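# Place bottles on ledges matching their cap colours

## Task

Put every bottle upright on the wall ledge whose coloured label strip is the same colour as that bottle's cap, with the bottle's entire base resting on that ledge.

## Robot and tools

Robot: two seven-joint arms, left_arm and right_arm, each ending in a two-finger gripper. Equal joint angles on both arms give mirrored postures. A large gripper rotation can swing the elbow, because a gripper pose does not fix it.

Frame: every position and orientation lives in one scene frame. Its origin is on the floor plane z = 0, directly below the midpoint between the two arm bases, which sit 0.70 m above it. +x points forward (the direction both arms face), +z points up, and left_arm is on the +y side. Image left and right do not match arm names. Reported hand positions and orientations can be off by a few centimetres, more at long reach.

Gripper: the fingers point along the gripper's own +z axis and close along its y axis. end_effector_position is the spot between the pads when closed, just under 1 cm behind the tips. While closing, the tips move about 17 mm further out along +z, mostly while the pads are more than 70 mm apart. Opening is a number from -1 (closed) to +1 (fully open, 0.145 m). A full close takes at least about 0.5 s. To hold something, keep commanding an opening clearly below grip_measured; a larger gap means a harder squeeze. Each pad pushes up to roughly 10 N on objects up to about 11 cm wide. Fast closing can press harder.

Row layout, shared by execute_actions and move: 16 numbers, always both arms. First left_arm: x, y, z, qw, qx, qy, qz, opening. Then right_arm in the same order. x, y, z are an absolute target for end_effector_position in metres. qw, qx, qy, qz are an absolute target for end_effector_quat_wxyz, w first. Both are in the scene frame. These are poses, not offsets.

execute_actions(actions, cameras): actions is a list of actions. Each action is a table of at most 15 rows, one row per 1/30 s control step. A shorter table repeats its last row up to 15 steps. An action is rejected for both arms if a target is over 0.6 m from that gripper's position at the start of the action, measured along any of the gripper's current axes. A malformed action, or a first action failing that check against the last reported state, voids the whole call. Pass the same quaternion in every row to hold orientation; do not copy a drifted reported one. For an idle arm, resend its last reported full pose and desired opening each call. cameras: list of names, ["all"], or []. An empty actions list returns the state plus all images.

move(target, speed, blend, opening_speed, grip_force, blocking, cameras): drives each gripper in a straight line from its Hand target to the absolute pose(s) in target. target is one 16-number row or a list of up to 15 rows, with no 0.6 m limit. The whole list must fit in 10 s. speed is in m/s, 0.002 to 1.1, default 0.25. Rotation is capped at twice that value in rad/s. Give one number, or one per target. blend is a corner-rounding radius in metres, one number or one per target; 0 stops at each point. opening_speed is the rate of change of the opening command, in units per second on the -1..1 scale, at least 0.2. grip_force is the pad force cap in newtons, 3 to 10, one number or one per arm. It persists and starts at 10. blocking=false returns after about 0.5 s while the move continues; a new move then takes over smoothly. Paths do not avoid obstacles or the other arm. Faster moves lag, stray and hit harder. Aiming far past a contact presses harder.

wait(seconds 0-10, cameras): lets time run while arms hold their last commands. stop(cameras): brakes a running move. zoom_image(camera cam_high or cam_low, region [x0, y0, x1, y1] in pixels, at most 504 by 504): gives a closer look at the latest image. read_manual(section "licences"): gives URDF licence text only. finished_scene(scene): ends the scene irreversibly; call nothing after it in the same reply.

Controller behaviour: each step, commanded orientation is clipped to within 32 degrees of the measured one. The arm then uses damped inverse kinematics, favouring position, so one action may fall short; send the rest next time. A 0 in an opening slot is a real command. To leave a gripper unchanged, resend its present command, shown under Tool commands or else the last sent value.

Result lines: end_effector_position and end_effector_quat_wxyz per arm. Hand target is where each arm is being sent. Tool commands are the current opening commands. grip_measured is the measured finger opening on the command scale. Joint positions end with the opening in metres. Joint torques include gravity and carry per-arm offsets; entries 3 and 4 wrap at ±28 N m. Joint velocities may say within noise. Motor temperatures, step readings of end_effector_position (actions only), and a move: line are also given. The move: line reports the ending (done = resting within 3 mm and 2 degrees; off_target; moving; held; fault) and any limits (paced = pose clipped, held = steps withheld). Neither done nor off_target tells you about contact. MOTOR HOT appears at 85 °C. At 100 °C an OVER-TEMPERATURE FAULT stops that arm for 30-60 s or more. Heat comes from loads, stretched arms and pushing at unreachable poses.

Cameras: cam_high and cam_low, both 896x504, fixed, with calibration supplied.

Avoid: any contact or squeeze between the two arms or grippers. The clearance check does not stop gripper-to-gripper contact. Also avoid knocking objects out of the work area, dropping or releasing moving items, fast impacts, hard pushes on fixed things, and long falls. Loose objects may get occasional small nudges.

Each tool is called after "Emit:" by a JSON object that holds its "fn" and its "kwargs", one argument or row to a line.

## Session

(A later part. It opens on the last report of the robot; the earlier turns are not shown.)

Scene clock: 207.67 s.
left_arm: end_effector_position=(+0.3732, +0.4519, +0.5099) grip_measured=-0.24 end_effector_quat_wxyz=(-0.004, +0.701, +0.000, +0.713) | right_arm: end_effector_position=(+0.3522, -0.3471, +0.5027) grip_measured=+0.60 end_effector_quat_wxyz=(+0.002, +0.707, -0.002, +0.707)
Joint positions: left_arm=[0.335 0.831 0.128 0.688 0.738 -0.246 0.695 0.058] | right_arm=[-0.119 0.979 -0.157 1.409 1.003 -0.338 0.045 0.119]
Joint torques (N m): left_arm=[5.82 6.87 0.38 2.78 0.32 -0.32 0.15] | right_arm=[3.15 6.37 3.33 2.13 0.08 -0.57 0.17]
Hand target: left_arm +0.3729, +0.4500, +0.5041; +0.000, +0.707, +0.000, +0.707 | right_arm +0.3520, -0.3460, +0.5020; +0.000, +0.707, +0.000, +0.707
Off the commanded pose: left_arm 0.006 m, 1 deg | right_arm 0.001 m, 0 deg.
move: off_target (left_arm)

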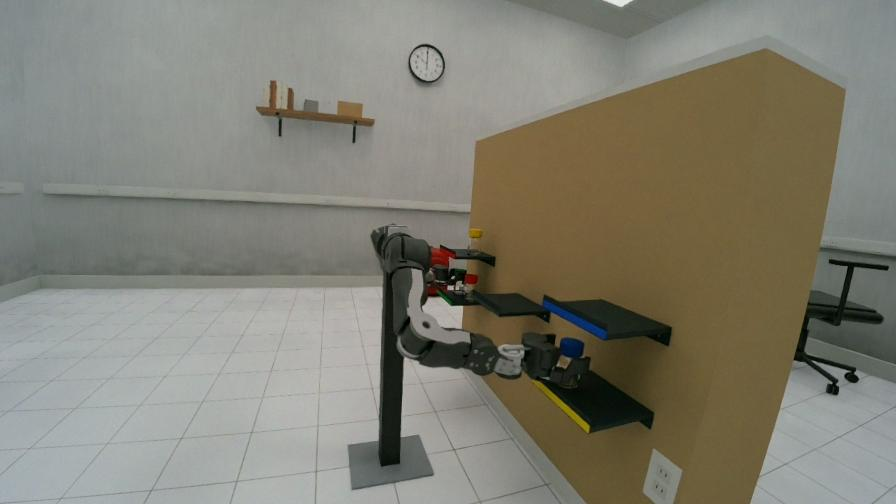

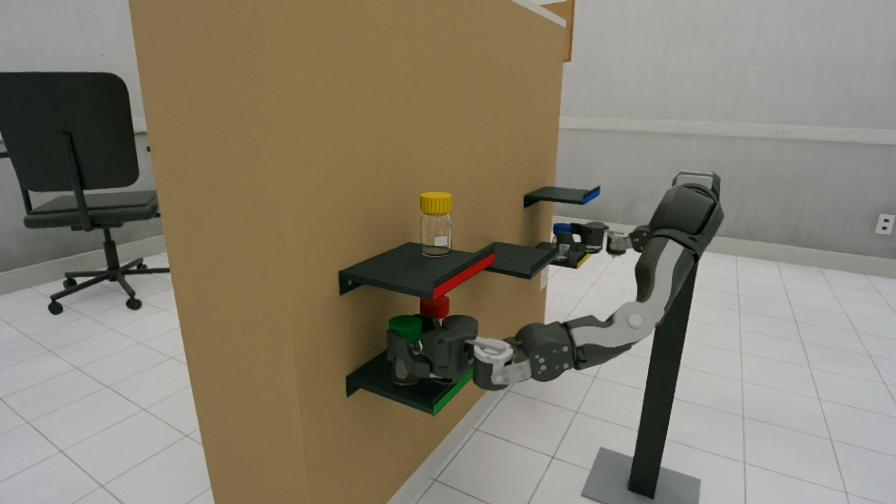

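Emit:
{"fn": "move", "kwargs": {
  "target": [
    [0.373, 0.451, 0.510, 0, 0.7071, 0, 0.7071, 0.15, 0.352, -0.346, 0.487, 0, 0.7071, 0, 0.7071, 0.6],
    [0.23, 0.451, 0.511, 0, 0.7071, 0, 0.7071, 0.15, 0.352, -0.346, 0.487, 0, 0.7071, 0, 0.7071, -0.6]
  ],
  "speed": 0.15,
  "opening_speed": 1.0,
  "cameras": ["all"]
}}

Emit:
{"fn": "zoom_image", "kwargs": {
  "camera": "cam_low",
  "region": [536, 200, 586, 265]
}}

Emit:
{"fn": "zoom_image", "kwargs": {
  "camera": "cam_high",
  "region": [530, 315, 620, 400]
}}

Emit:
{"fn": "zoom_image", "kwargs": {
  "camera": "cam_low",
  "region": [330, 160, 510, 420]
}}

Scene clock: 233.63 s.
left_arm: end_effector_position=(+0.2300, +0.4522, +0.5110) grip_measured=+0.15 end_effector_quat_wxyz=(-0.002, +0.708, +0.002, +0.707) | right_arm: end_effector_position=(+0.3522, -0.3469, +0.4881) grip_measured=-0.24 end_effector_quat_wxyz=(+0.001, +0.707, -0.001, +0.707)
Joint positions: left_arm=[-0.566 0.768 0.697 1.222 0.956 -0.241 0.758 0.087] | right_arm=[-0.092 0.93 -0.177 1.345 0.968 -0.367 0.079 0.058]
Joint torques (N m): left_arm=[0.51 6.87 2.4 3.59 0.52 -0.5 0.22] | right_arm=[3.28 5.82 3.17 2.15 0.14 -0.52 0.09]
Motor temperatures (°C): left_arm=[23 26 23 22 22 24 21] | right_arm=[22 25 24 20 20 20 21]
Hand target: left_arm +0.2300, +0.4510, +0.5111; +0.000, +0.707, +0.000, +0.707 | right_arm +0.3520, -0.3460, +0.4870; +0.000, +0.707, +0.000, +0.707
Off the commanded pose: left_arm 0.001 m, 0 deg | right_arm 0.001 m, 0 deg.
move: done

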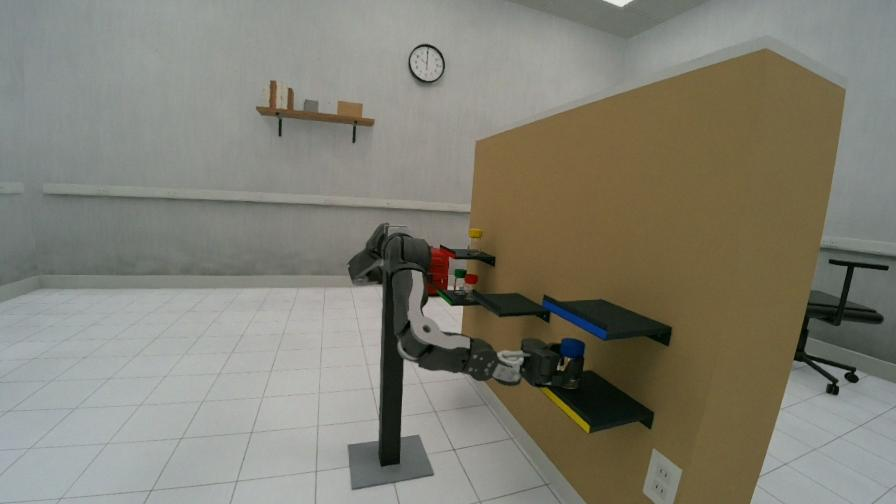

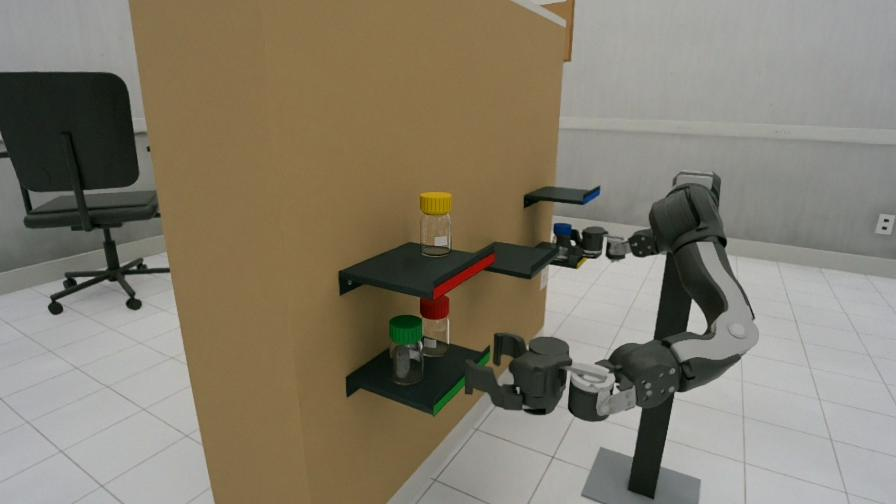

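Scaled by 7.754 from the camera's 896x504 image, which has a finer 1280x720 frame.

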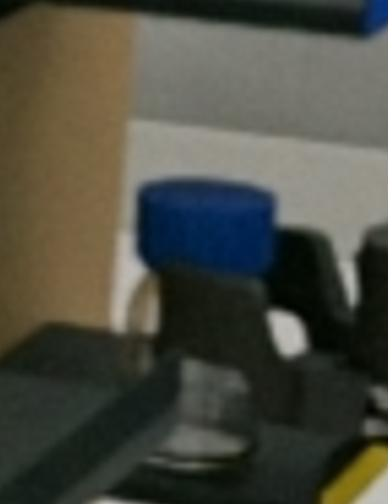

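Scaled by 5.600 from the camera's 896x504 image, which has a finer 1280x720 frame.

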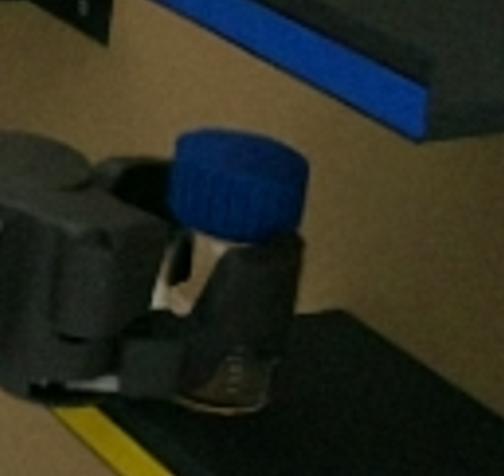

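Scaled by 1.938 from the camera's 896x504 image, which has a finer 1280x720 frame.

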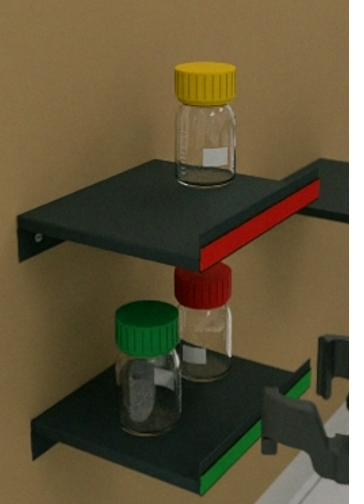

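Emit:
{"fn": "move", "kwargs": {
  "target": [
    [0.205, 0.41, 0.54, 0, 0.7071, 0, 0.7071, 0.6, 0.352, -0.346, 0.521, 0, 0.7071, 0, 0.7071, -0.6],
    [0.21, 0.33, 0.64, 0, 0.7071, 0, 0.7071, 0.6, 0.225, -0.346, 0.521, 0, 0.7071, 0, 0.7071, -0.6],
    [0.25, 0.328, 0.69, 0, 0.7071, 0, 0.7071, 0.6, 0.225, -0.346, 0.715, 0, 0.7071, 0, 0.7071, -0.6]
  ],
  "speed": [0.12, 0.2, 0.25],
  "blend": [0.008, 0.02, 0],
  "cameras": ["all"]
}}

Emit:
{"fn": "zoom_image", "kwargs": {
  "camera": "cam_high",
  "region": [430, 210, 690, 400]
}}

Emit:
{"fn": "zoom_image", "kwargs": {
  "camera": "cam_low",
  "region": [380, 160, 640, 340]
}}

Scene clock: 260.90 s.
left_arm: end_effector_position=(+0.2502, +0.3261, +0.6904) grip_measured=+0.60 end_effector_quat_wxyz=(+0.002, +0.706, -0.003, +0.708) | right_arm: end_effector_position=(+0.2248, -0.3454, +0.7150) grip_measured=-0.24 end_effector_quat_wxyz=(+0.000, +0.708, +0.003, +0.706)
Joint positions: left_arm=[-0.903 0.86 1.222 2.217 1.33 0.387 0.045 0.119] | right_arm=[-1.27 0.824 1.57 2.174 1.521 0.3 0.156 0.058]
Joint torques (N m): left_arm=[0.41 3.84 2.76 1.01 0.21 -0.52 -0.05] | right_arm=[0.15 2.15 2.73 0.53 0.29 -0.54 -0.16]
Hand target: left_arm +0.2500, +0.3280, +0.6899; +0.000, +0.707, +0.000, +0.707 | right_arm +0.2250, -0.3459, +0.7150; +0.000, +0.707, +0.000, +0.707
Off the commanded pose: left_arm 0.002 m, 0 deg | right_arm 0.001 m, 0 deg.
joint read past its limit (right arm) — joint 3 (upper arm roll), upper limit.
move: done

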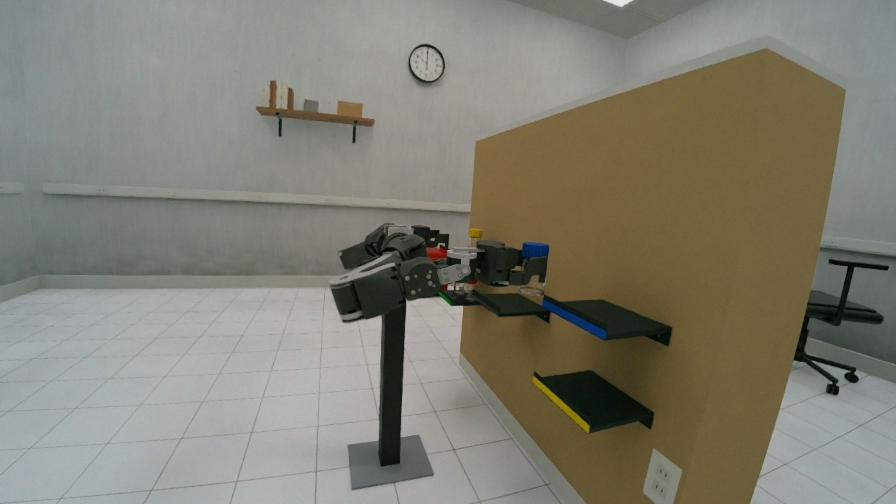

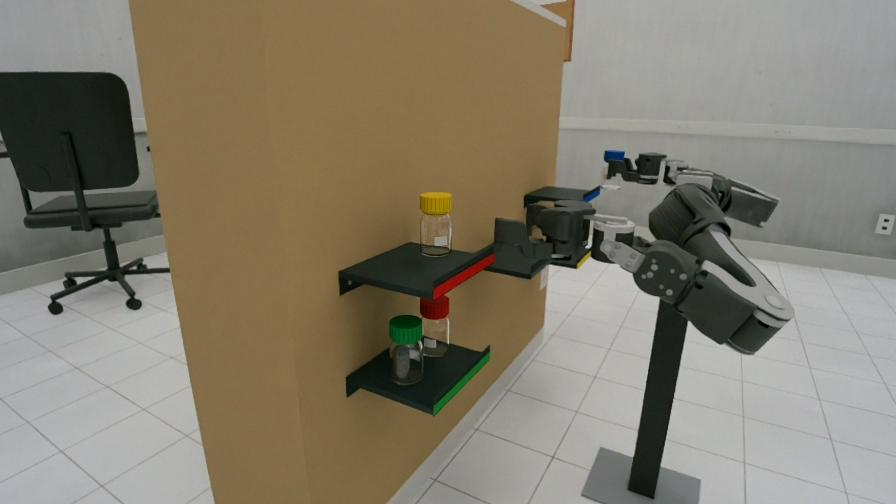

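Scaled by 1.938 from the camera's 896x504 image, which has a finer 1280x720 frame.

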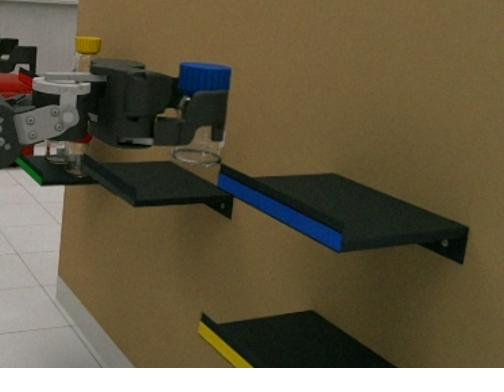

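Scaled by 1.938 from the camera's 896x504 image, which has a finer 1280x720 frame.

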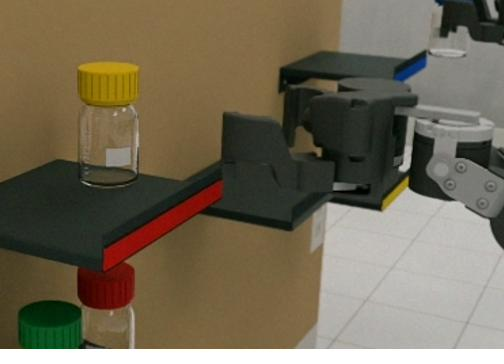

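Emit:
{"fn": "move", "kwargs": {
  "target": [
    [0.36, 0.328, 0.688, 0, 0.7071, 0, 0.7071, 0.6, 0.36, -0.348, 0.715, 0, 0.7071, 0, 0.7071, -0.6],
    [0.387, 0.328, 0.683, 0, 0.7071, 0, 0.7071, 0.6, 0.36, -0.348, 0.685, 0, 0.7071, 0, 0.7071, -0.6]
  ],
  "speed": [0.15, 0.08],
  "blend": [0.01, 0],
  "cameras": ["all"]
}}

Emit:
{"fn": "zoom_image", "kwargs": {
  "camera": "cam_high",
  "region": [430, 210, 690, 400]
}}

Emit:
{"fn": "zoom_image", "kwargs": {
  "camera": "cam_low",
  "region": [380, 130, 640, 310]
}}

Scene clock: 279.07 s.
left_arm: end_effector_position=(+0.3875, +0.3260, +0.6845) grip_measured=+0.60 end_effector_quat_wxyz=(+0.001, +0.705, -0.004, +0.709) | right_arm: end_effector_position=(+0.3599, -0.3471, +0.6828) grip_measured=-0.24 end_effector_quat_wxyz=(-0.002, +0.712, +0.001, +0.703)
Joint positions: left_arm=[-1.109 1.642 1.021 1.724 1.584 -0.098 -0.208 0.119] | right_arm=[-1.308 1.486 1.272 1.767 1.545 -0.02 -0.11 0.058]
Joint torques (N m): left_arm=[4.55 2.62 4.05 0.03 0.1 -0.52 0.02] | right_arm=[3.18 2.18 4.74 0.42 -0.02 -0.84 -0.14]
Hand target: left_arm +0.3870, +0.3279, +0.6830; +0.000, +0.707, +0.000, +0.707 | right_arm +0.3600, -0.3480, +0.6850; +0.000, +0.707, +0.000, +0.707
Off the commanded pose: left_arm 0.003 m, 1 deg | right_arm 0.002 m, 1 deg.
joint sent to its limit (left arm) — joint 5 (forearm roll), upper limit. The joint targets still meet the commanded pose.
move: done

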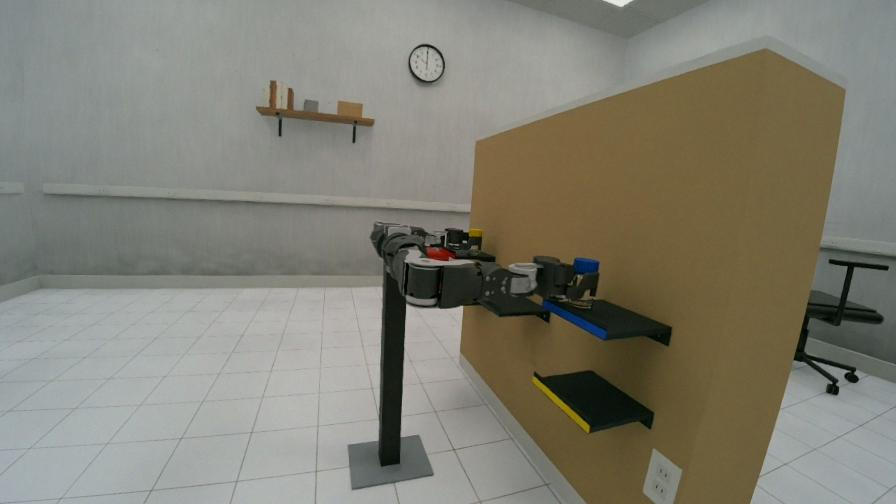

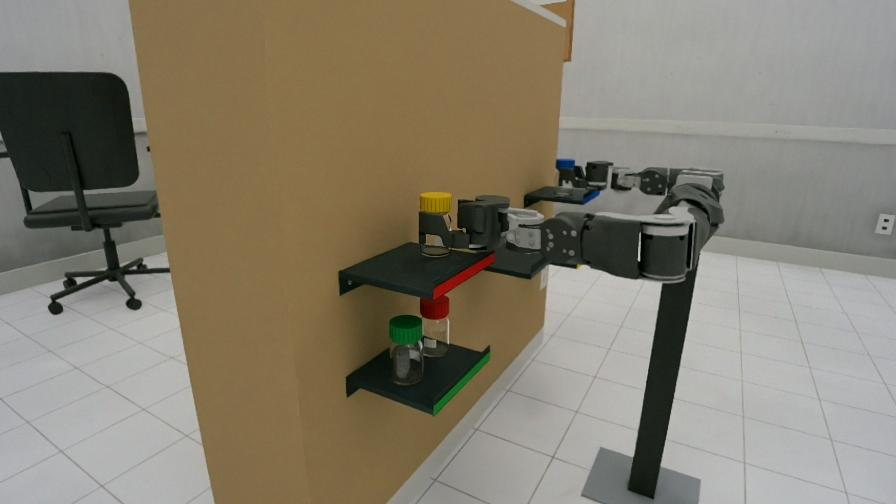

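Scaled by 1.938 from the camera's 896x504 image, which has a finer 1280x720 frame.

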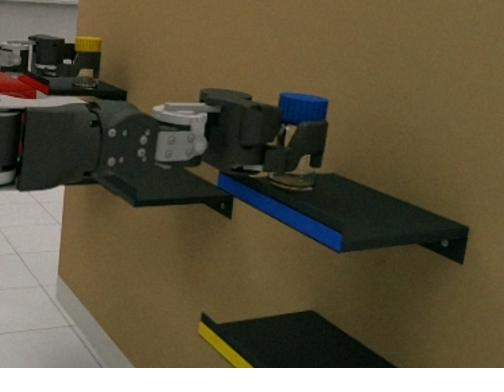

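Scaled by 1.938 from the camera's 896x504 image, which has a finer 1280x720 frame.

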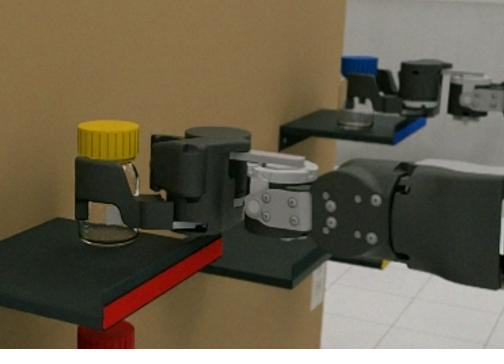

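Emit:
{"fn": "move", "kwargs": {
  "target": [
    [0.381, 0.328, 0.683, 0, 0.7071, 0, 0.7071, 0.6, 0.36, -0.348, 0.678, 0, 0.7071, 0, 0.7071, -0.6],
    [0.381, 0.328, 0.683, 0, 0.7071, 0, 0.7071, -0.6, 0.36, -0.348, 0.671, 0, 0.7071, 0, 0.7071, -0.6],
    [0.381, 0.328, 0.695, 0, 0.7071, 0, 0.7071, -0.6, 0.36, -0.348, 0.662, 0, 0.7071, 0, 0.7071, -0.6]
  ],
  "speed": 0.04,
  "opening_speed": 1.2,
  "cameras": ["all"]
}}

Emit:
{"fn": "zoom_image", "kwargs": {
  "camera": "cam_high",
  "region": [500, 210, 690, 350]
}}

Emit:
{"fn": "zoom_image", "kwargs": {
  "camera": "cam_low",
  "region": [380, 130, 640, 310]
}}

Scene clock: 301.63 s.
left_arm: end_effector_position=(+0.3815, +0.3273, +0.6915) grip_measured=-0.27 end_effector_quat_wxyz=(+0.000, +0.712, -0.002, +0.702) | right_arm: end_effector_position=(+0.3598, -0.3472, +0.6785) grip_measured=-0.24 end_effector_quat_wxyz=(-0.001, +0.684, +0.003, +0.729)
Joint positions: left_arm=[-1.058 1.608 1.029 1.752 1.584 -0.019 -0.212 0.056] | right_arm=[-1.299 1.492 1.183 1.758 1.519 -0.173 -0.111 0.058]
Joint torques (N m): left_arm=[6.24 2.94 4.25 0.42 0.04 -0.82 0.1] | right_arm=[1.2 2.39 0.65 0.2 0.22 0.57 -0.14]
Hand target: left_arm +0.3810, +0.3280, +0.6950; +0.000, +0.707, +0.000, +0.707 | right_arm +0.3595, -0.3480, +0.6622; +0.000, +0.707, +0.000, +0.707
Off the commanded pose: left_arm 0.004 m, 1 deg | right_arm 0.017 m, 4 deg.
move: off_target (left_arm, right_arm)

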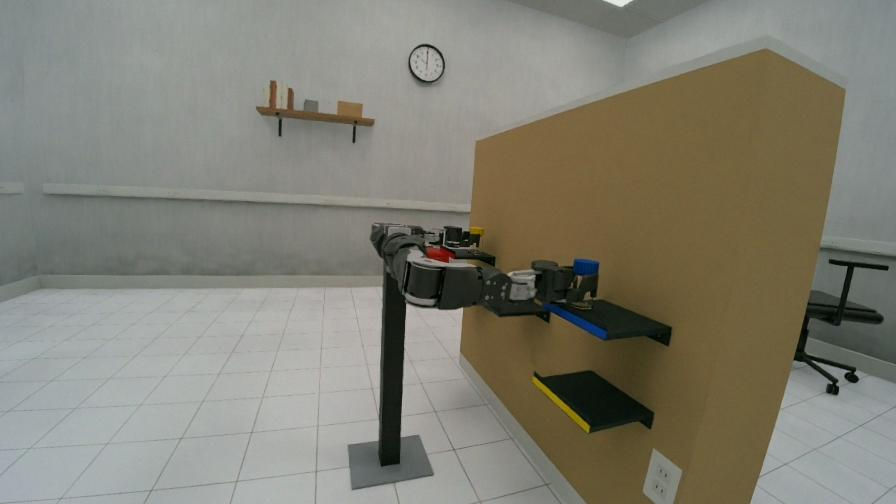

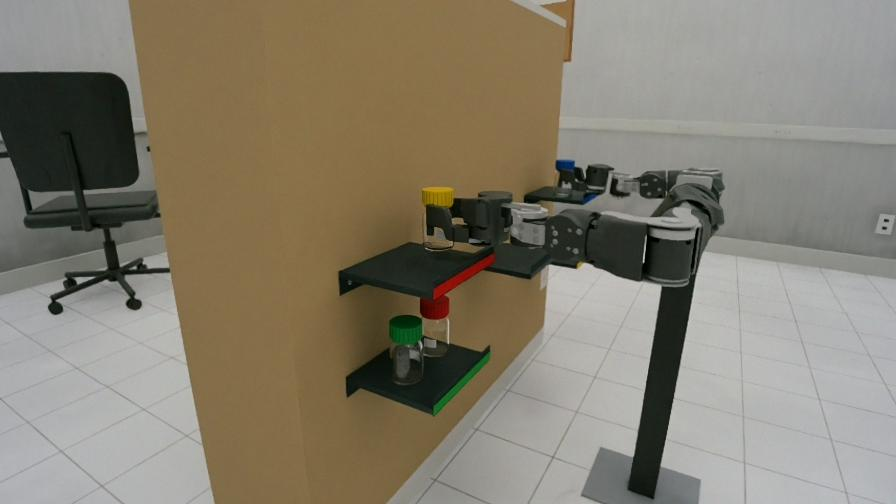

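Scaled by 2.653 from the camera's 896x504 image, which has a finer 1280x720 frame.

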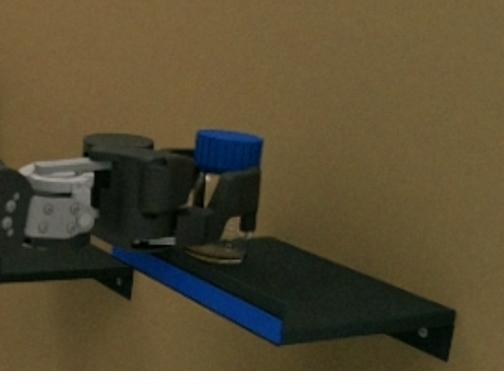

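Scaled by 1.938 from the camera's 896x504 image, which has a finer 1280x720 frame.

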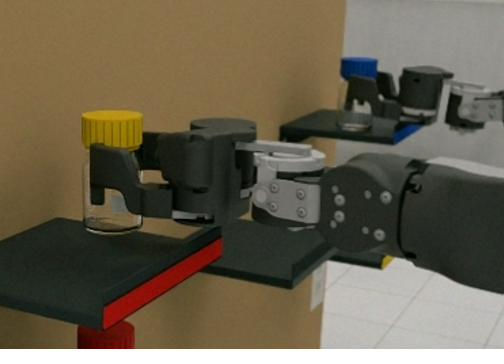

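Emit:
{"fn": "move", "kwargs": {
  "target": [
    [0.381, 0.328, 0.735, 0, 0.7071, 0, 0.7071, -0.6, 0.36, -0.348, 0.679, 0, 0.7071, 0, 0.7071, -0.6],
    [0.375, 0.27, 0.735, 0, 0.7071, 0, 0.7071, -0.6, 0.36, -0.348, 0.679, 0, 0.7071, 0, 0.7071, 0.25],
    [0.36, 0.18, 0.715, 0, 0.7071, 0, 0.7071, -0.6, 0.22, -0.346, 0.685, 0, 0.7071, 0, 0.7071, 0.25],
    [0.36, 0.12, 0.655, 0, 0.7071, 0, 0.7071, -0.6, 0.22, -0.33, 0.64, 0, 0.7071, 0, 0.7071, 0.25],
    [0.37, 0.01, 0.63, 0, 0.7071, 0, 0.7071, -0.6, 0.22, -0.30, 0.60, 0, 0.7071, 0, 0.7071, 0.25]
  ],
  "speed": 0.15,
  "opening_speed": 1.0,
  "blend": [0.005, 0, 0.02, 0.03, 0],
  "cameras": ["all"]
}}

Emit:
{"fn": "zoom_image", "kwargs": {
  "camera": "cam_high",
  "region": [430, 210, 690, 350]
}}

Emit:
{"fn": "zoom_image", "kwargs": {
  "camera": "cam_low",
  "region": [380, 130, 640, 310]
}}

Scene clock: 350.27 s.
left_arm: end_effector_position=(+0.3259, +0.0639, +0.6442) grip_measured=-0.27 end_effector_quat_wxyz=(+0.253, +0.706, -0.281, +0.599) | right_arm: end_effector_position=(+0.2201, -0.3001, +0.6001) grip_measured=+0.25 end_effector_quat_wxyz=(-0.001, +0.708, +0.002, +0.706)
Joint positions: left_arm=[-1.407 2.011 1.234 2.114 1.584 -0.049 -0.192 0.056] | right_arm=[-1.189 0.697 0.842 2.267 1.037 -0.153 0.031 0.094]
Joint torques (N m): left_arm=[5.82 0.75 2.43 0.36 0.1 -0.82 0.15] | right_arm=[-0.44 1.57 2.25 2.82 0.08 -0.47 -0.1]
Hand target: left_arm +0.3254, +0.0637, +0.6429; +0.256, +0.707, -0.280, +0.597 | right_arm +0.2200, -0.3000, +0.5999; +0.000, +0.707, +0.000, +0.707
Off the commanded pose: left_arm 0.071 m, 45 deg; orientation clipped | right_arm 0.000 m, 0 deg.
joint read past its limit (left arm) — joint 2 (shoulder roll), upper limit.
joint sent to its limit (left arm) — joint 1 (shoulder pitch), lower limit; joint 2 (shoulder roll), upper limit; joint 5 (forearm roll), upper limit. The joint targets are off in position and orientation.
move: off_target (left_arm); limits=paced

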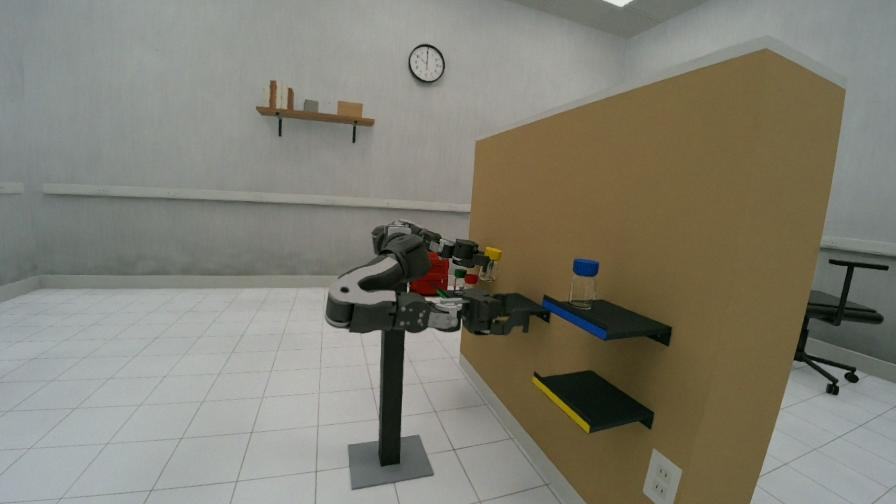

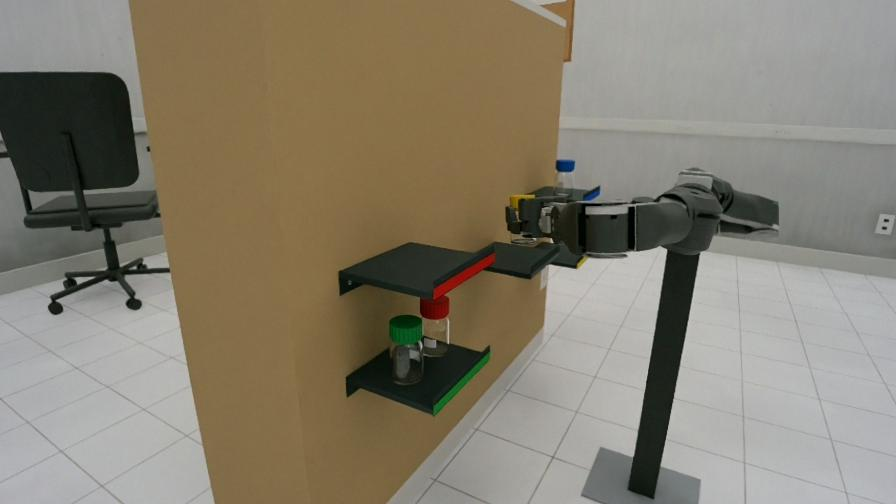

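Scaled by 1.938 from the camera's 896x504 image, which has a finer 1280x720 frame.

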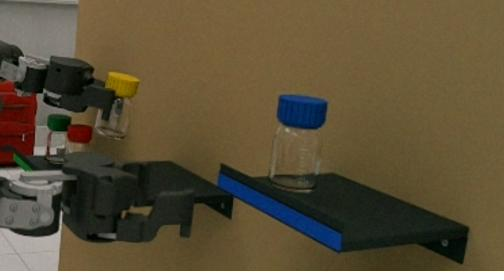

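Scaled by 1.938 from the camera's 896x504 image, which has a finer 1280x720 frame.

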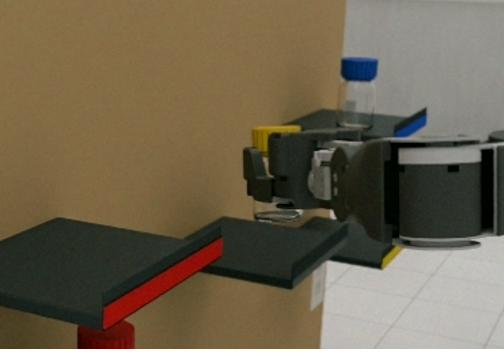

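Emit:
{"fn": "move", "kwargs": {
  "target": [
    [0.35, 0.17, 0.70, 0, 0.7071, 0, 0.7071, -0.6, 0.22, -0.30, 0.60, 0, 0.7071, 0, 0.7071, 0.25],
    [0.23, 0.24, 0.68, 0, 0.7071, 0, 0.7071, -0.6, 0.22, -0.30, 0.60, 0, 0.7071, 0, 0.7071, 0.25],
    [0.23, 0.22, 0.56, 0, 0.7071, 0, 0.7071, -0.6, 0.22, -0.30, 0.60, 0, 0.7071, 0, 0.7071, 0.25]
  ],
  "speed": 0.18,
  "blend": [0.01, 0.03, 0],
  "cameras": ["all"]
}}

Emit:
{"fn": "zoom_image", "kwargs": {
  "camera": "cam_low",
  "region": [420, 160, 680, 340]
}}

Scene clock: 375.90 s.
left_arm: end_effector_position=(+0.2297, +0.2199, +0.5570) grip_measured=-0.27 end_effector_quat_wxyz=(+0.000, +0.712, -0.001, +0.702) | right_arm: end_effector_position=(+0.2202, -0.3001, +0.6001) grip_measured=+0.25 end_effector_quat_wxyz=(-0.001, +0.708, +0.002, +0.707)
Joint positions: left_arm=[-0.966 0.902 0.151 2.359 0.634 -0.266 -0.533 0.056] | right_arm=[-1.188 0.697 0.842 2.267 1.037 -0.153 0.031 0.094]
Joint torques (N m): left_arm=[0.65 1.86 1.74 4.89 -0.29 -0.84 0.07] | right_arm=[-0.49 1.6 2.17 2.67 0.09 -0.52 -0.12]
Hand target: left_arm +0.2300, +0.2200, +0.5600; +0.000, +0.707, +0.000, +0.707 | right_arm +0.2200, -0.3000, +0.6000; +0.000, +0.707, +0.000, +0.707
Off the commanded pose: left_arm 0.003 m, 1 deg | right_arm 0.000 m, 0 deg.
move: done

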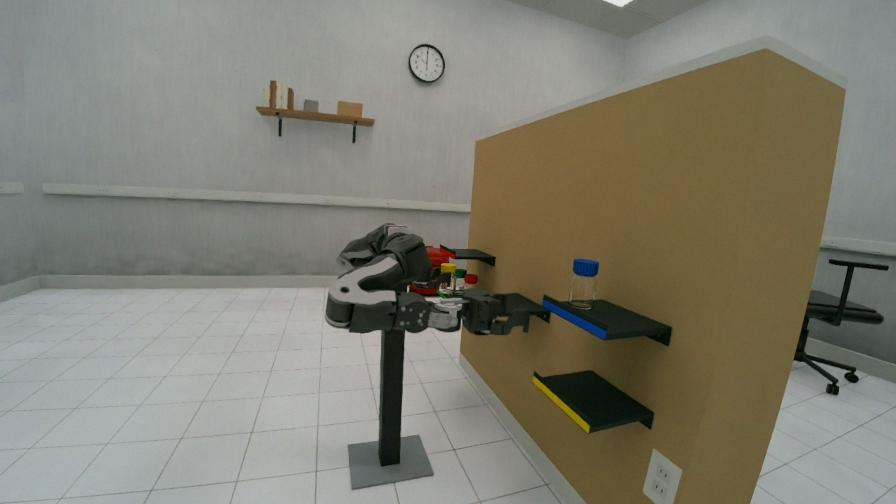

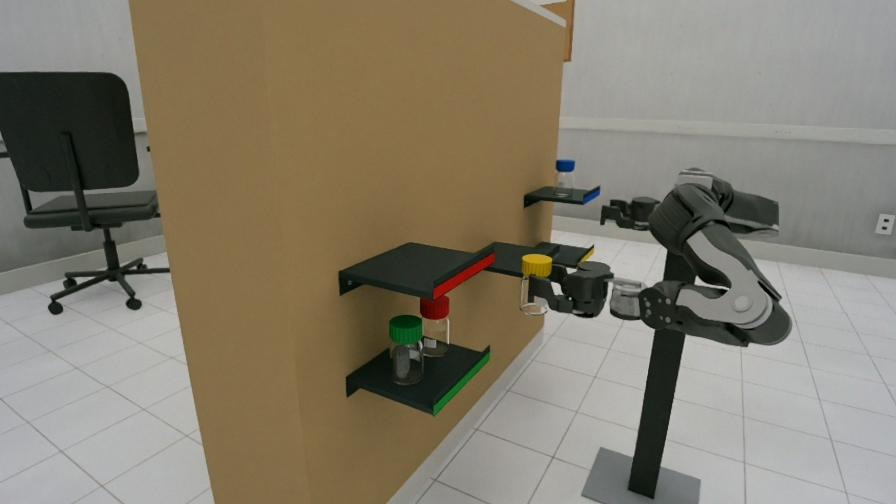

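Scaled by 1.938 from the camera's 896x504 image, which has a finer 1280x720 frame.

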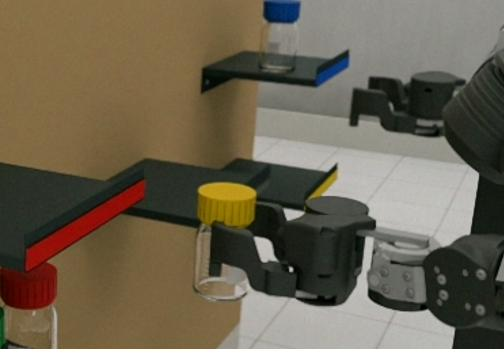

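Emit:
{"fn": "move", "kwargs": {
  "target": [
    [0.24, 0.12, 0.51, 0, 0.7071, 0, 0.7071, -0.6, 0.22, -0.30, 0.60, 0, 0.7071, 0, 0.7071, 0.25],
    [0.235, 0.0, 0.57, 0, 0.7071, 0, 0.7071, -0.6, 0.22, -0.30, 0.60, 0, 0.7071, 0, 0.7071, 0.25],
    [0.24, 0.0, 0.638, 0, 0.7071, 0, 0.7071, -0.6, 0.22, -0.30, 0.60, 0, 0.7071, 0, 0.7071, 0.25],
    [0.30, 0.0, 0.638, 0, 0.7071, 0, 0.7071, -0.6, 0.22, -0.30, 0.60, 0, 0.7071, 0, 0.7071, 0.25]
  ],
  "speed": 0.2,
  "blend": [0.03, 0.03, 0.01, 0],
  "cameras": ["all"]
}}

Emit:
{"fn": "zoom_image", "kwargs": {
  "camera": "cam_low",
  "region": [420, 160, 680, 340]
}}

Emit:
{"fn": "zoom_image", "kwargs": {
  "camera": "cam_high",
  "region": [400, 210, 580, 350]
}}

Scene clock: 399.87 s.
left_arm: end_effector_position=(+0.2998, -0.0007, +0.6379) grip_measured=-0.27 end_effector_quat_wxyz=(+0.005, +0.706, +0.002, +0.709) | right_arm: end_effector_position=(+0.2202, -0.3001, +0.6001) grip_measured=+0.25 end_effector_quat_wxyz=(-0.001, +0.708, +0.002, +0.707)
Joint positions: left_arm=[0.197 -0.156 -0.847 2.117 0.069 0.782 -0.901 0.056] | right_arm=[-1.188 0.697 0.842 2.267 1.037 -0.153 0.031 0.094]
Joint torques (N m): left_arm=[4.97 -2.78 -0.7 3.63 -0.24 -0.41 -0.03] | right_arm=[-0.49 1.57 2.29 2.67 0.08 -0.49 -0.13]
Hand target: left_arm +0.3000, +0.0000, +0.6379; +0.001, +0.705, +0.001, +0.709 | right_arm +0.2200, -0.3000, +0.6000; +0.000, +0.707, +0.000, +0.707
Off the commanded pose: left_arm 0.001 m, 1 deg | right_arm 0.000 m, 0 deg.
joint sent to its limit (left arm) — joint 6 (wrist pitch), upper limit. The joint targets still meet the commanded pose.
move: done

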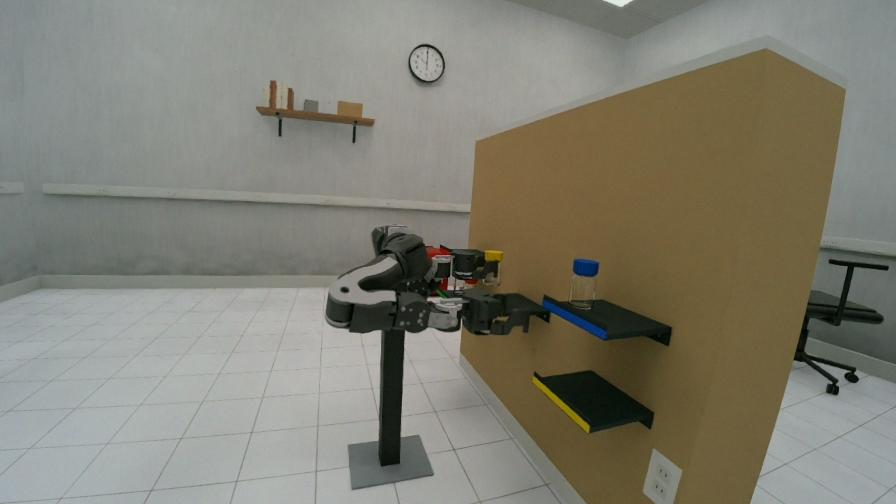

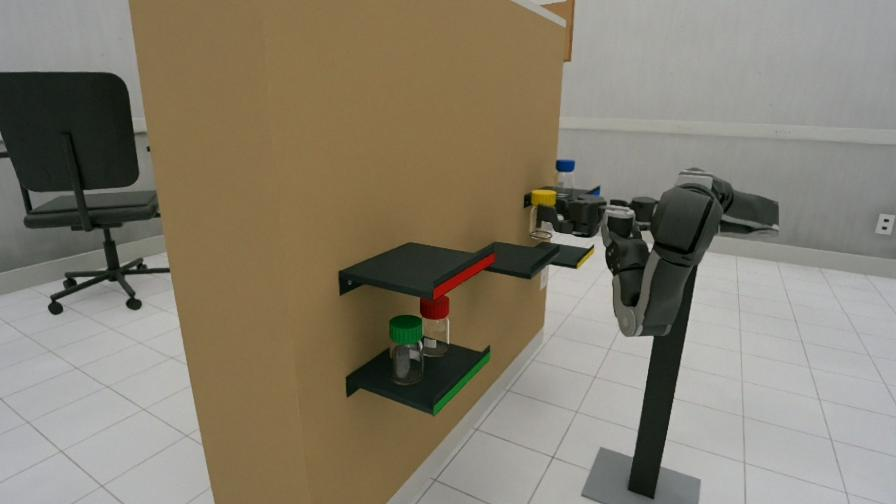

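Scaled by 1.938 from the camera's 896x504 image, which has a finer 1280x720 frame.

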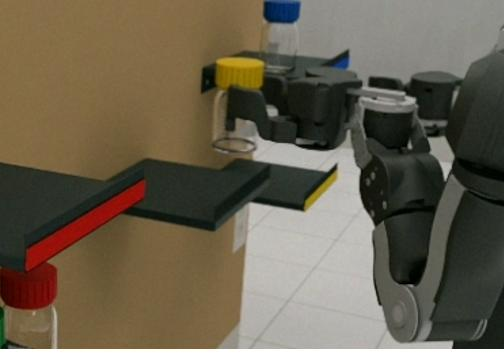

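Scaled by 2.800 from the camera's 896x504 image, which has a finer 1280x720 frame.

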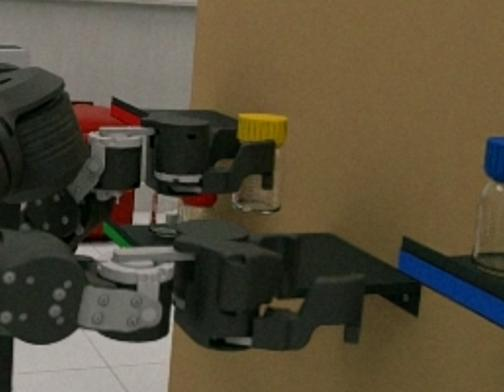

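Emit:
{"fn": "move", "kwargs": {
  "target": [
    [0.375, 0.0, 0.638, 0, 0.7071, 0, 0.7071, -0.6, 0.22, -0.27, 0.54, 0, 0.7071, 0, 0.7071, 0.25],
    [0.375, 0.0, 0.602, 0, 0.7071, 0, 0.7071, -0.6, 0.22, -0.24, 0.48, 0, 0.7071, 0, 0.7071, 0.4],
    [0.375, 0.0, 0.583, 0, 0.7071, 0, 0.7071, -0.6, 0.22, -0.24, 0.47, 0, 0.7071, 0, 0.7071, 0.4]
  ],
  "speed": [0.15,0.1,0.03],
  "blend": [0.008, 0.005, 0],
  "cameras": ["all"]
}}

Emit:
{"fn": "zoom_image", "kwargs": {
  "camera": "cam_low",
  "region": [420, 160, 680, 340]
}}

Emit:
{"fn": "zoom_image", "kwargs": {
  "camera": "cam_high",
  "region": [400, 210, 580, 350]
}}

Scene clock: 417.57 s.
left_arm: end_effector_position=(+0.3749, +0.0000, +0.5835) grip_measured=-0.27 end_effector_quat_wxyz=(+0.001, +0.709, +0.000, +0.705) | right_arm: end_effector_position=(+0.2203, -0.2414, +0.4709) grip_measured=+0.40 end_effector_quat_wxyz=(+0.002, +0.707, -0.001, +0.707)
Joint positions: left_arm=[0.345 -0.072 -0.717 1.72 0.197 0.453 -0.789 0.056] | right_arm=[-0.794 0.473 0.119 1.929 0.455 -0.422 -0.072 0.105]
Joint torques (N m): left_arm=[6.29 -2.44 -0.25 4.26 -0.32 -0.78 0.1] | right_arm=[-0.25 2.18 0.65 3.22 0.03 -0.55 0.13]
Hand target: left_arm +0.3750, +0.0000, +0.5830; +0.000, +0.707, +0.000, +0.707 | right_arm +0.2201, -0.2400, +0.4701; +0.000, +0.707, +0.000, +0.707
Off the commanded pose: left_arm 0.000 m, 0 deg | right_arm 0.002 m, 0 deg.
move: done; blend cut to 0 m at target 2

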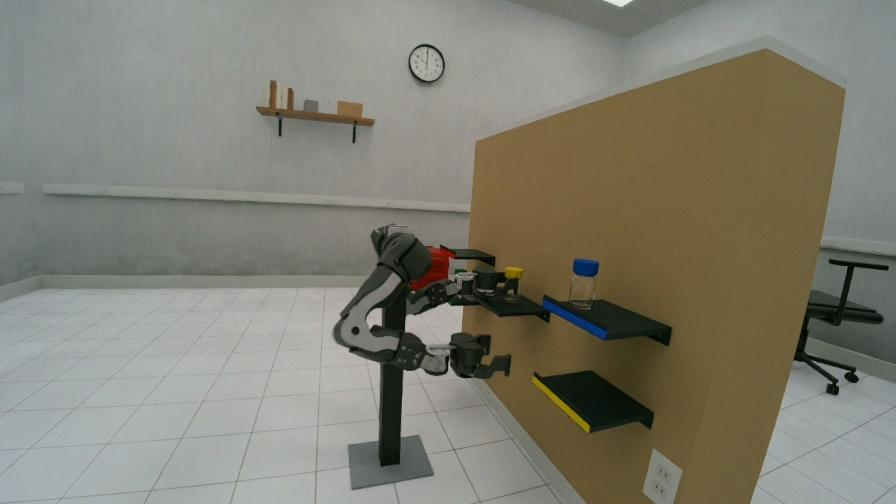

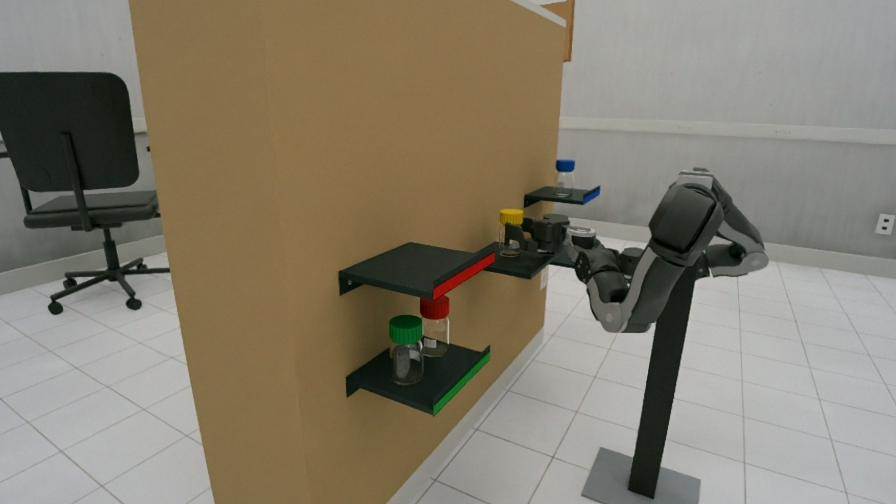

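Scaled by 1.938 from the camera's 896x504 image, which has a finer 1280x720 frame.

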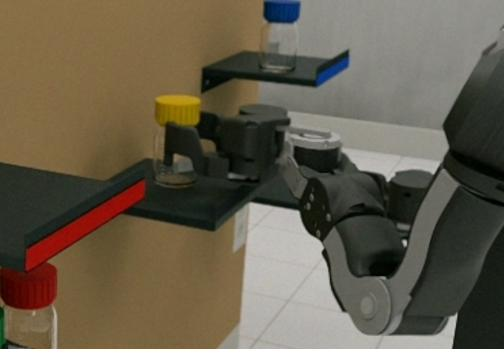

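Scaled by 2.800 from the camera's 896x504 image, which has a finer 1280x720 frame.

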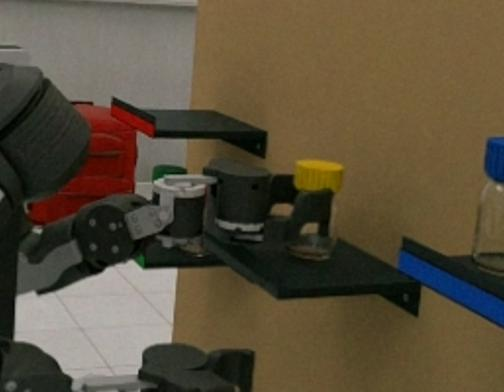

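Emit:
{"fn": "move", "kwargs": {
  "target": [0.375, 0.0, 0.570, 0, 0.7071, 0, 0.7071, -0.6, 0.22, -0.24, 0.47, 0, 0.7071, 0, 0.7071, 0.4],
  "speed": 0.03
}}

Scene clock: 422.73 s.
left_arm: end_effector_position=(+0.3748, +0.0004, +0.5779) grip_measured=-0.27 end_effector_quat_wxyz=(+0.002, +0.699, +0.005, +0.715) | right_arm: end_effector_position=(+0.2203, -0.2414, +0.4709) grip_measured=+0.40 end_effector_quat_wxyz=(+0.002, +0.707, -0.001, +0.707)
Joint positions: left_arm=[0.331 -0.061 -0.726 1.694 0.18 0.384 -0.788 0.056] | right_arm=[-0.794 0.473 0.119 1.929 0.455 -0.422 -0.072 0.105]
Joint torques (N m): left_arm=[4.6 -1.91 -0.01 2.99 -0.03 -0.38 0.24] | right_arm=[-0.38 2.12 0.77 3.26 0.05 -0.56 0.11]
Hand target: left_arm +0.3748, +0.0000, +0.5700; +0.000, +0.707, +0.000, +0.707 | right_arm +0.2201, -0.2400, +0.4701; +0.000, +0.707, +0.000, +0.707
Off the commanded pose: left_arm 0.008 m, 1 deg | right_arm 0.002 m, 0 deg.
move: off_target (left_arm)

Emit:
{"fn": "move", "kwargs": {
  "target": [
    [0.375, 0.0, 0.579, 0, 0.7071, 0, 0.7071, -0.6, 0.22, -0.24, 0.47, 0, 0.7071, 0, 0.7071, 0.4],
    [0.375, 0.0, 0.579, 0, 0.7071, 0, 0.7071, 0.3, 0.22, -0.24, 0.47, 0, 0.7071, 0, 0.7071, 0.4],
    [0.235, 0.0, 0.583, 0, 0.7071, 0, 0.7071, 0.3, 0.22, -0.24, 0.47, 0, 0.7071, 0, 0.7071, 0.4],
    [0.235, 0.12, 0.50, 0, 0.7071, 0, 0.7071, 0.3, 0.22, -0.22, 0.47, 0, 0.7071, 0, 0.7071, 0.4],
    [0.21, 0.25, 0.485, 0, 0.7071, 0, 0.7071, 0.3, 0.23, -0.06, 0.49, 0, 0.7071, 0, 0.7071, 0.4],
    [0.23, 0.333, 0.505, 0, 0.7071, 0, 0.7071, 0.3, 0.255, 0.0, 0.575, 0, 0.7071, 0, 0.7071, 0.4]
  ],
  "speed": [0.05,0.1,0.18,0.22,0.22,0.2],
  "opening_speed": 1.0,
  "blend": [0, 0, 0.02, 0.03, 0.03, 0],
  "cameras": ["all"]
}}

Emit:
{"fn": "zoom_image", "kwargs": {
  "camera": "cam_low",
  "region": [380, 160, 640, 390]
}}

Emit:
{"fn": "zoom_image", "kwargs": {
  "camera": "cam_high",
  "region": [400, 210, 580, 350]
}}

Scene clock: 448.10 s.
left_arm: end_effector_position=(+0.2303, +0.3334, +0.5057) grip_measured=+0.30 end_effector_quat_wxyz=(-0.001, +0.706, +0.001, +0.708) | right_arm: end_effector_position=(+0.2632, -0.0144, +0.5731) grip_measured=+0.40 end_effector_quat_wxyz=(+0.018, +0.704, -0.004, +0.710)
Joint positions: left_arm=[-1.142 1.135 0.283 1.802 1.057 -0.788 -0.137 0.098] | right_arm=[-0.233 -0.077 -0.824 2.109 -0.265 0.428 -0.724 0.105]
Joint torques (N m): left_arm=[0.36 3.07 1.98 2.06 0.13 -0.63 0.23] | right_arm=[-2.18 -9.38 -11.56 3.47 -0.82 -0.19 -0.16]
Hand target: left_arm +0.2300, +0.3331, +0.5050; +0.000, +0.707, +0.000, +0.707 | right_arm +0.2553, -0.0004, +0.5754; +0.000, +0.707, +0.000, +0.707
Off the commanded pose: left_arm 0.001 m, 0 deg | right_arm 0.017 m, 2 deg.
joint read past its limit (left arm) — joint 6 (wrist pitch), lower limit.
joint sent to its limit (left arm) — joint 6 (wrist pitch), lower limit. The joint targets still meet the commanded pose.
move: off_target (right_arm)

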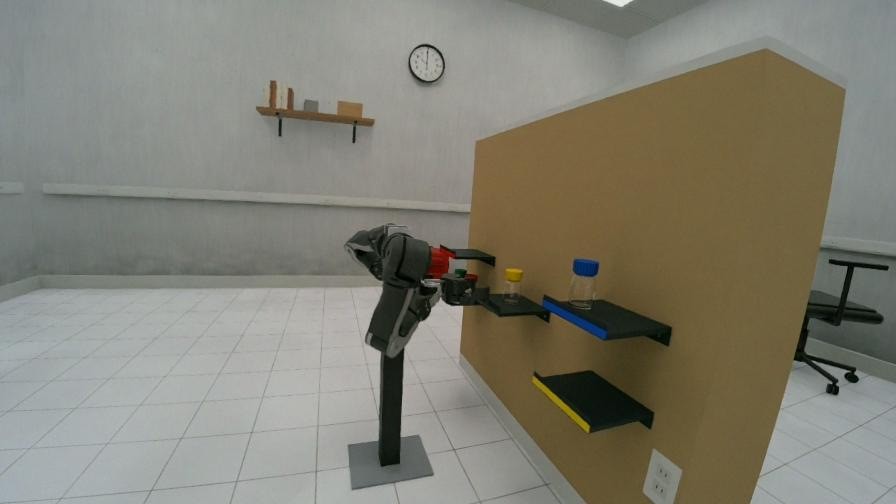

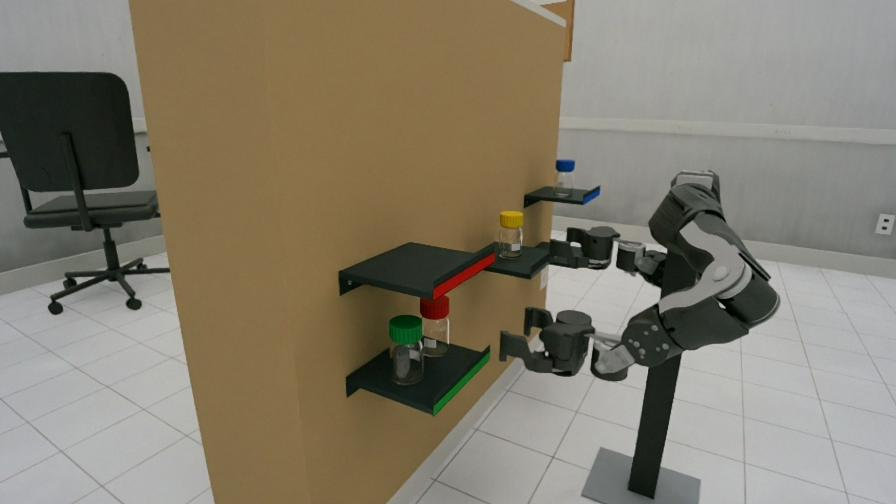

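Scaled by 1.938 from the camera's 896x504 image, which has a finer 1280x720 frame.

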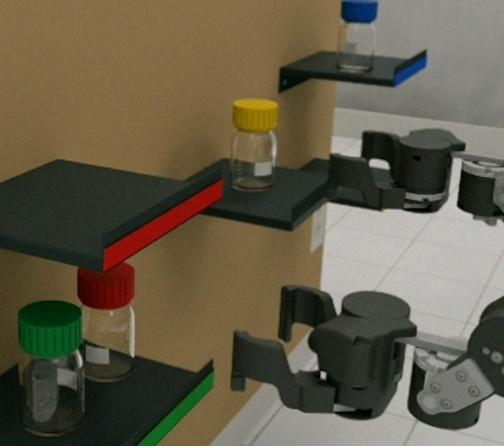

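Scaled by 2.800 from the camera's 896x504 image, which has a finer 1280x720 frame.

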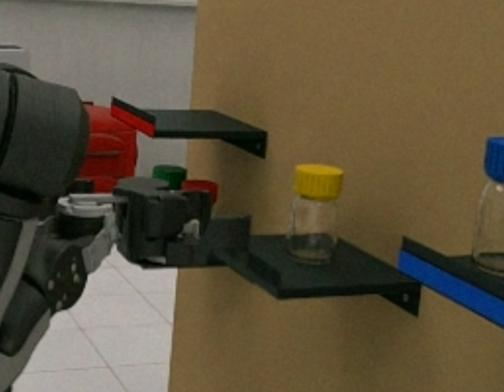

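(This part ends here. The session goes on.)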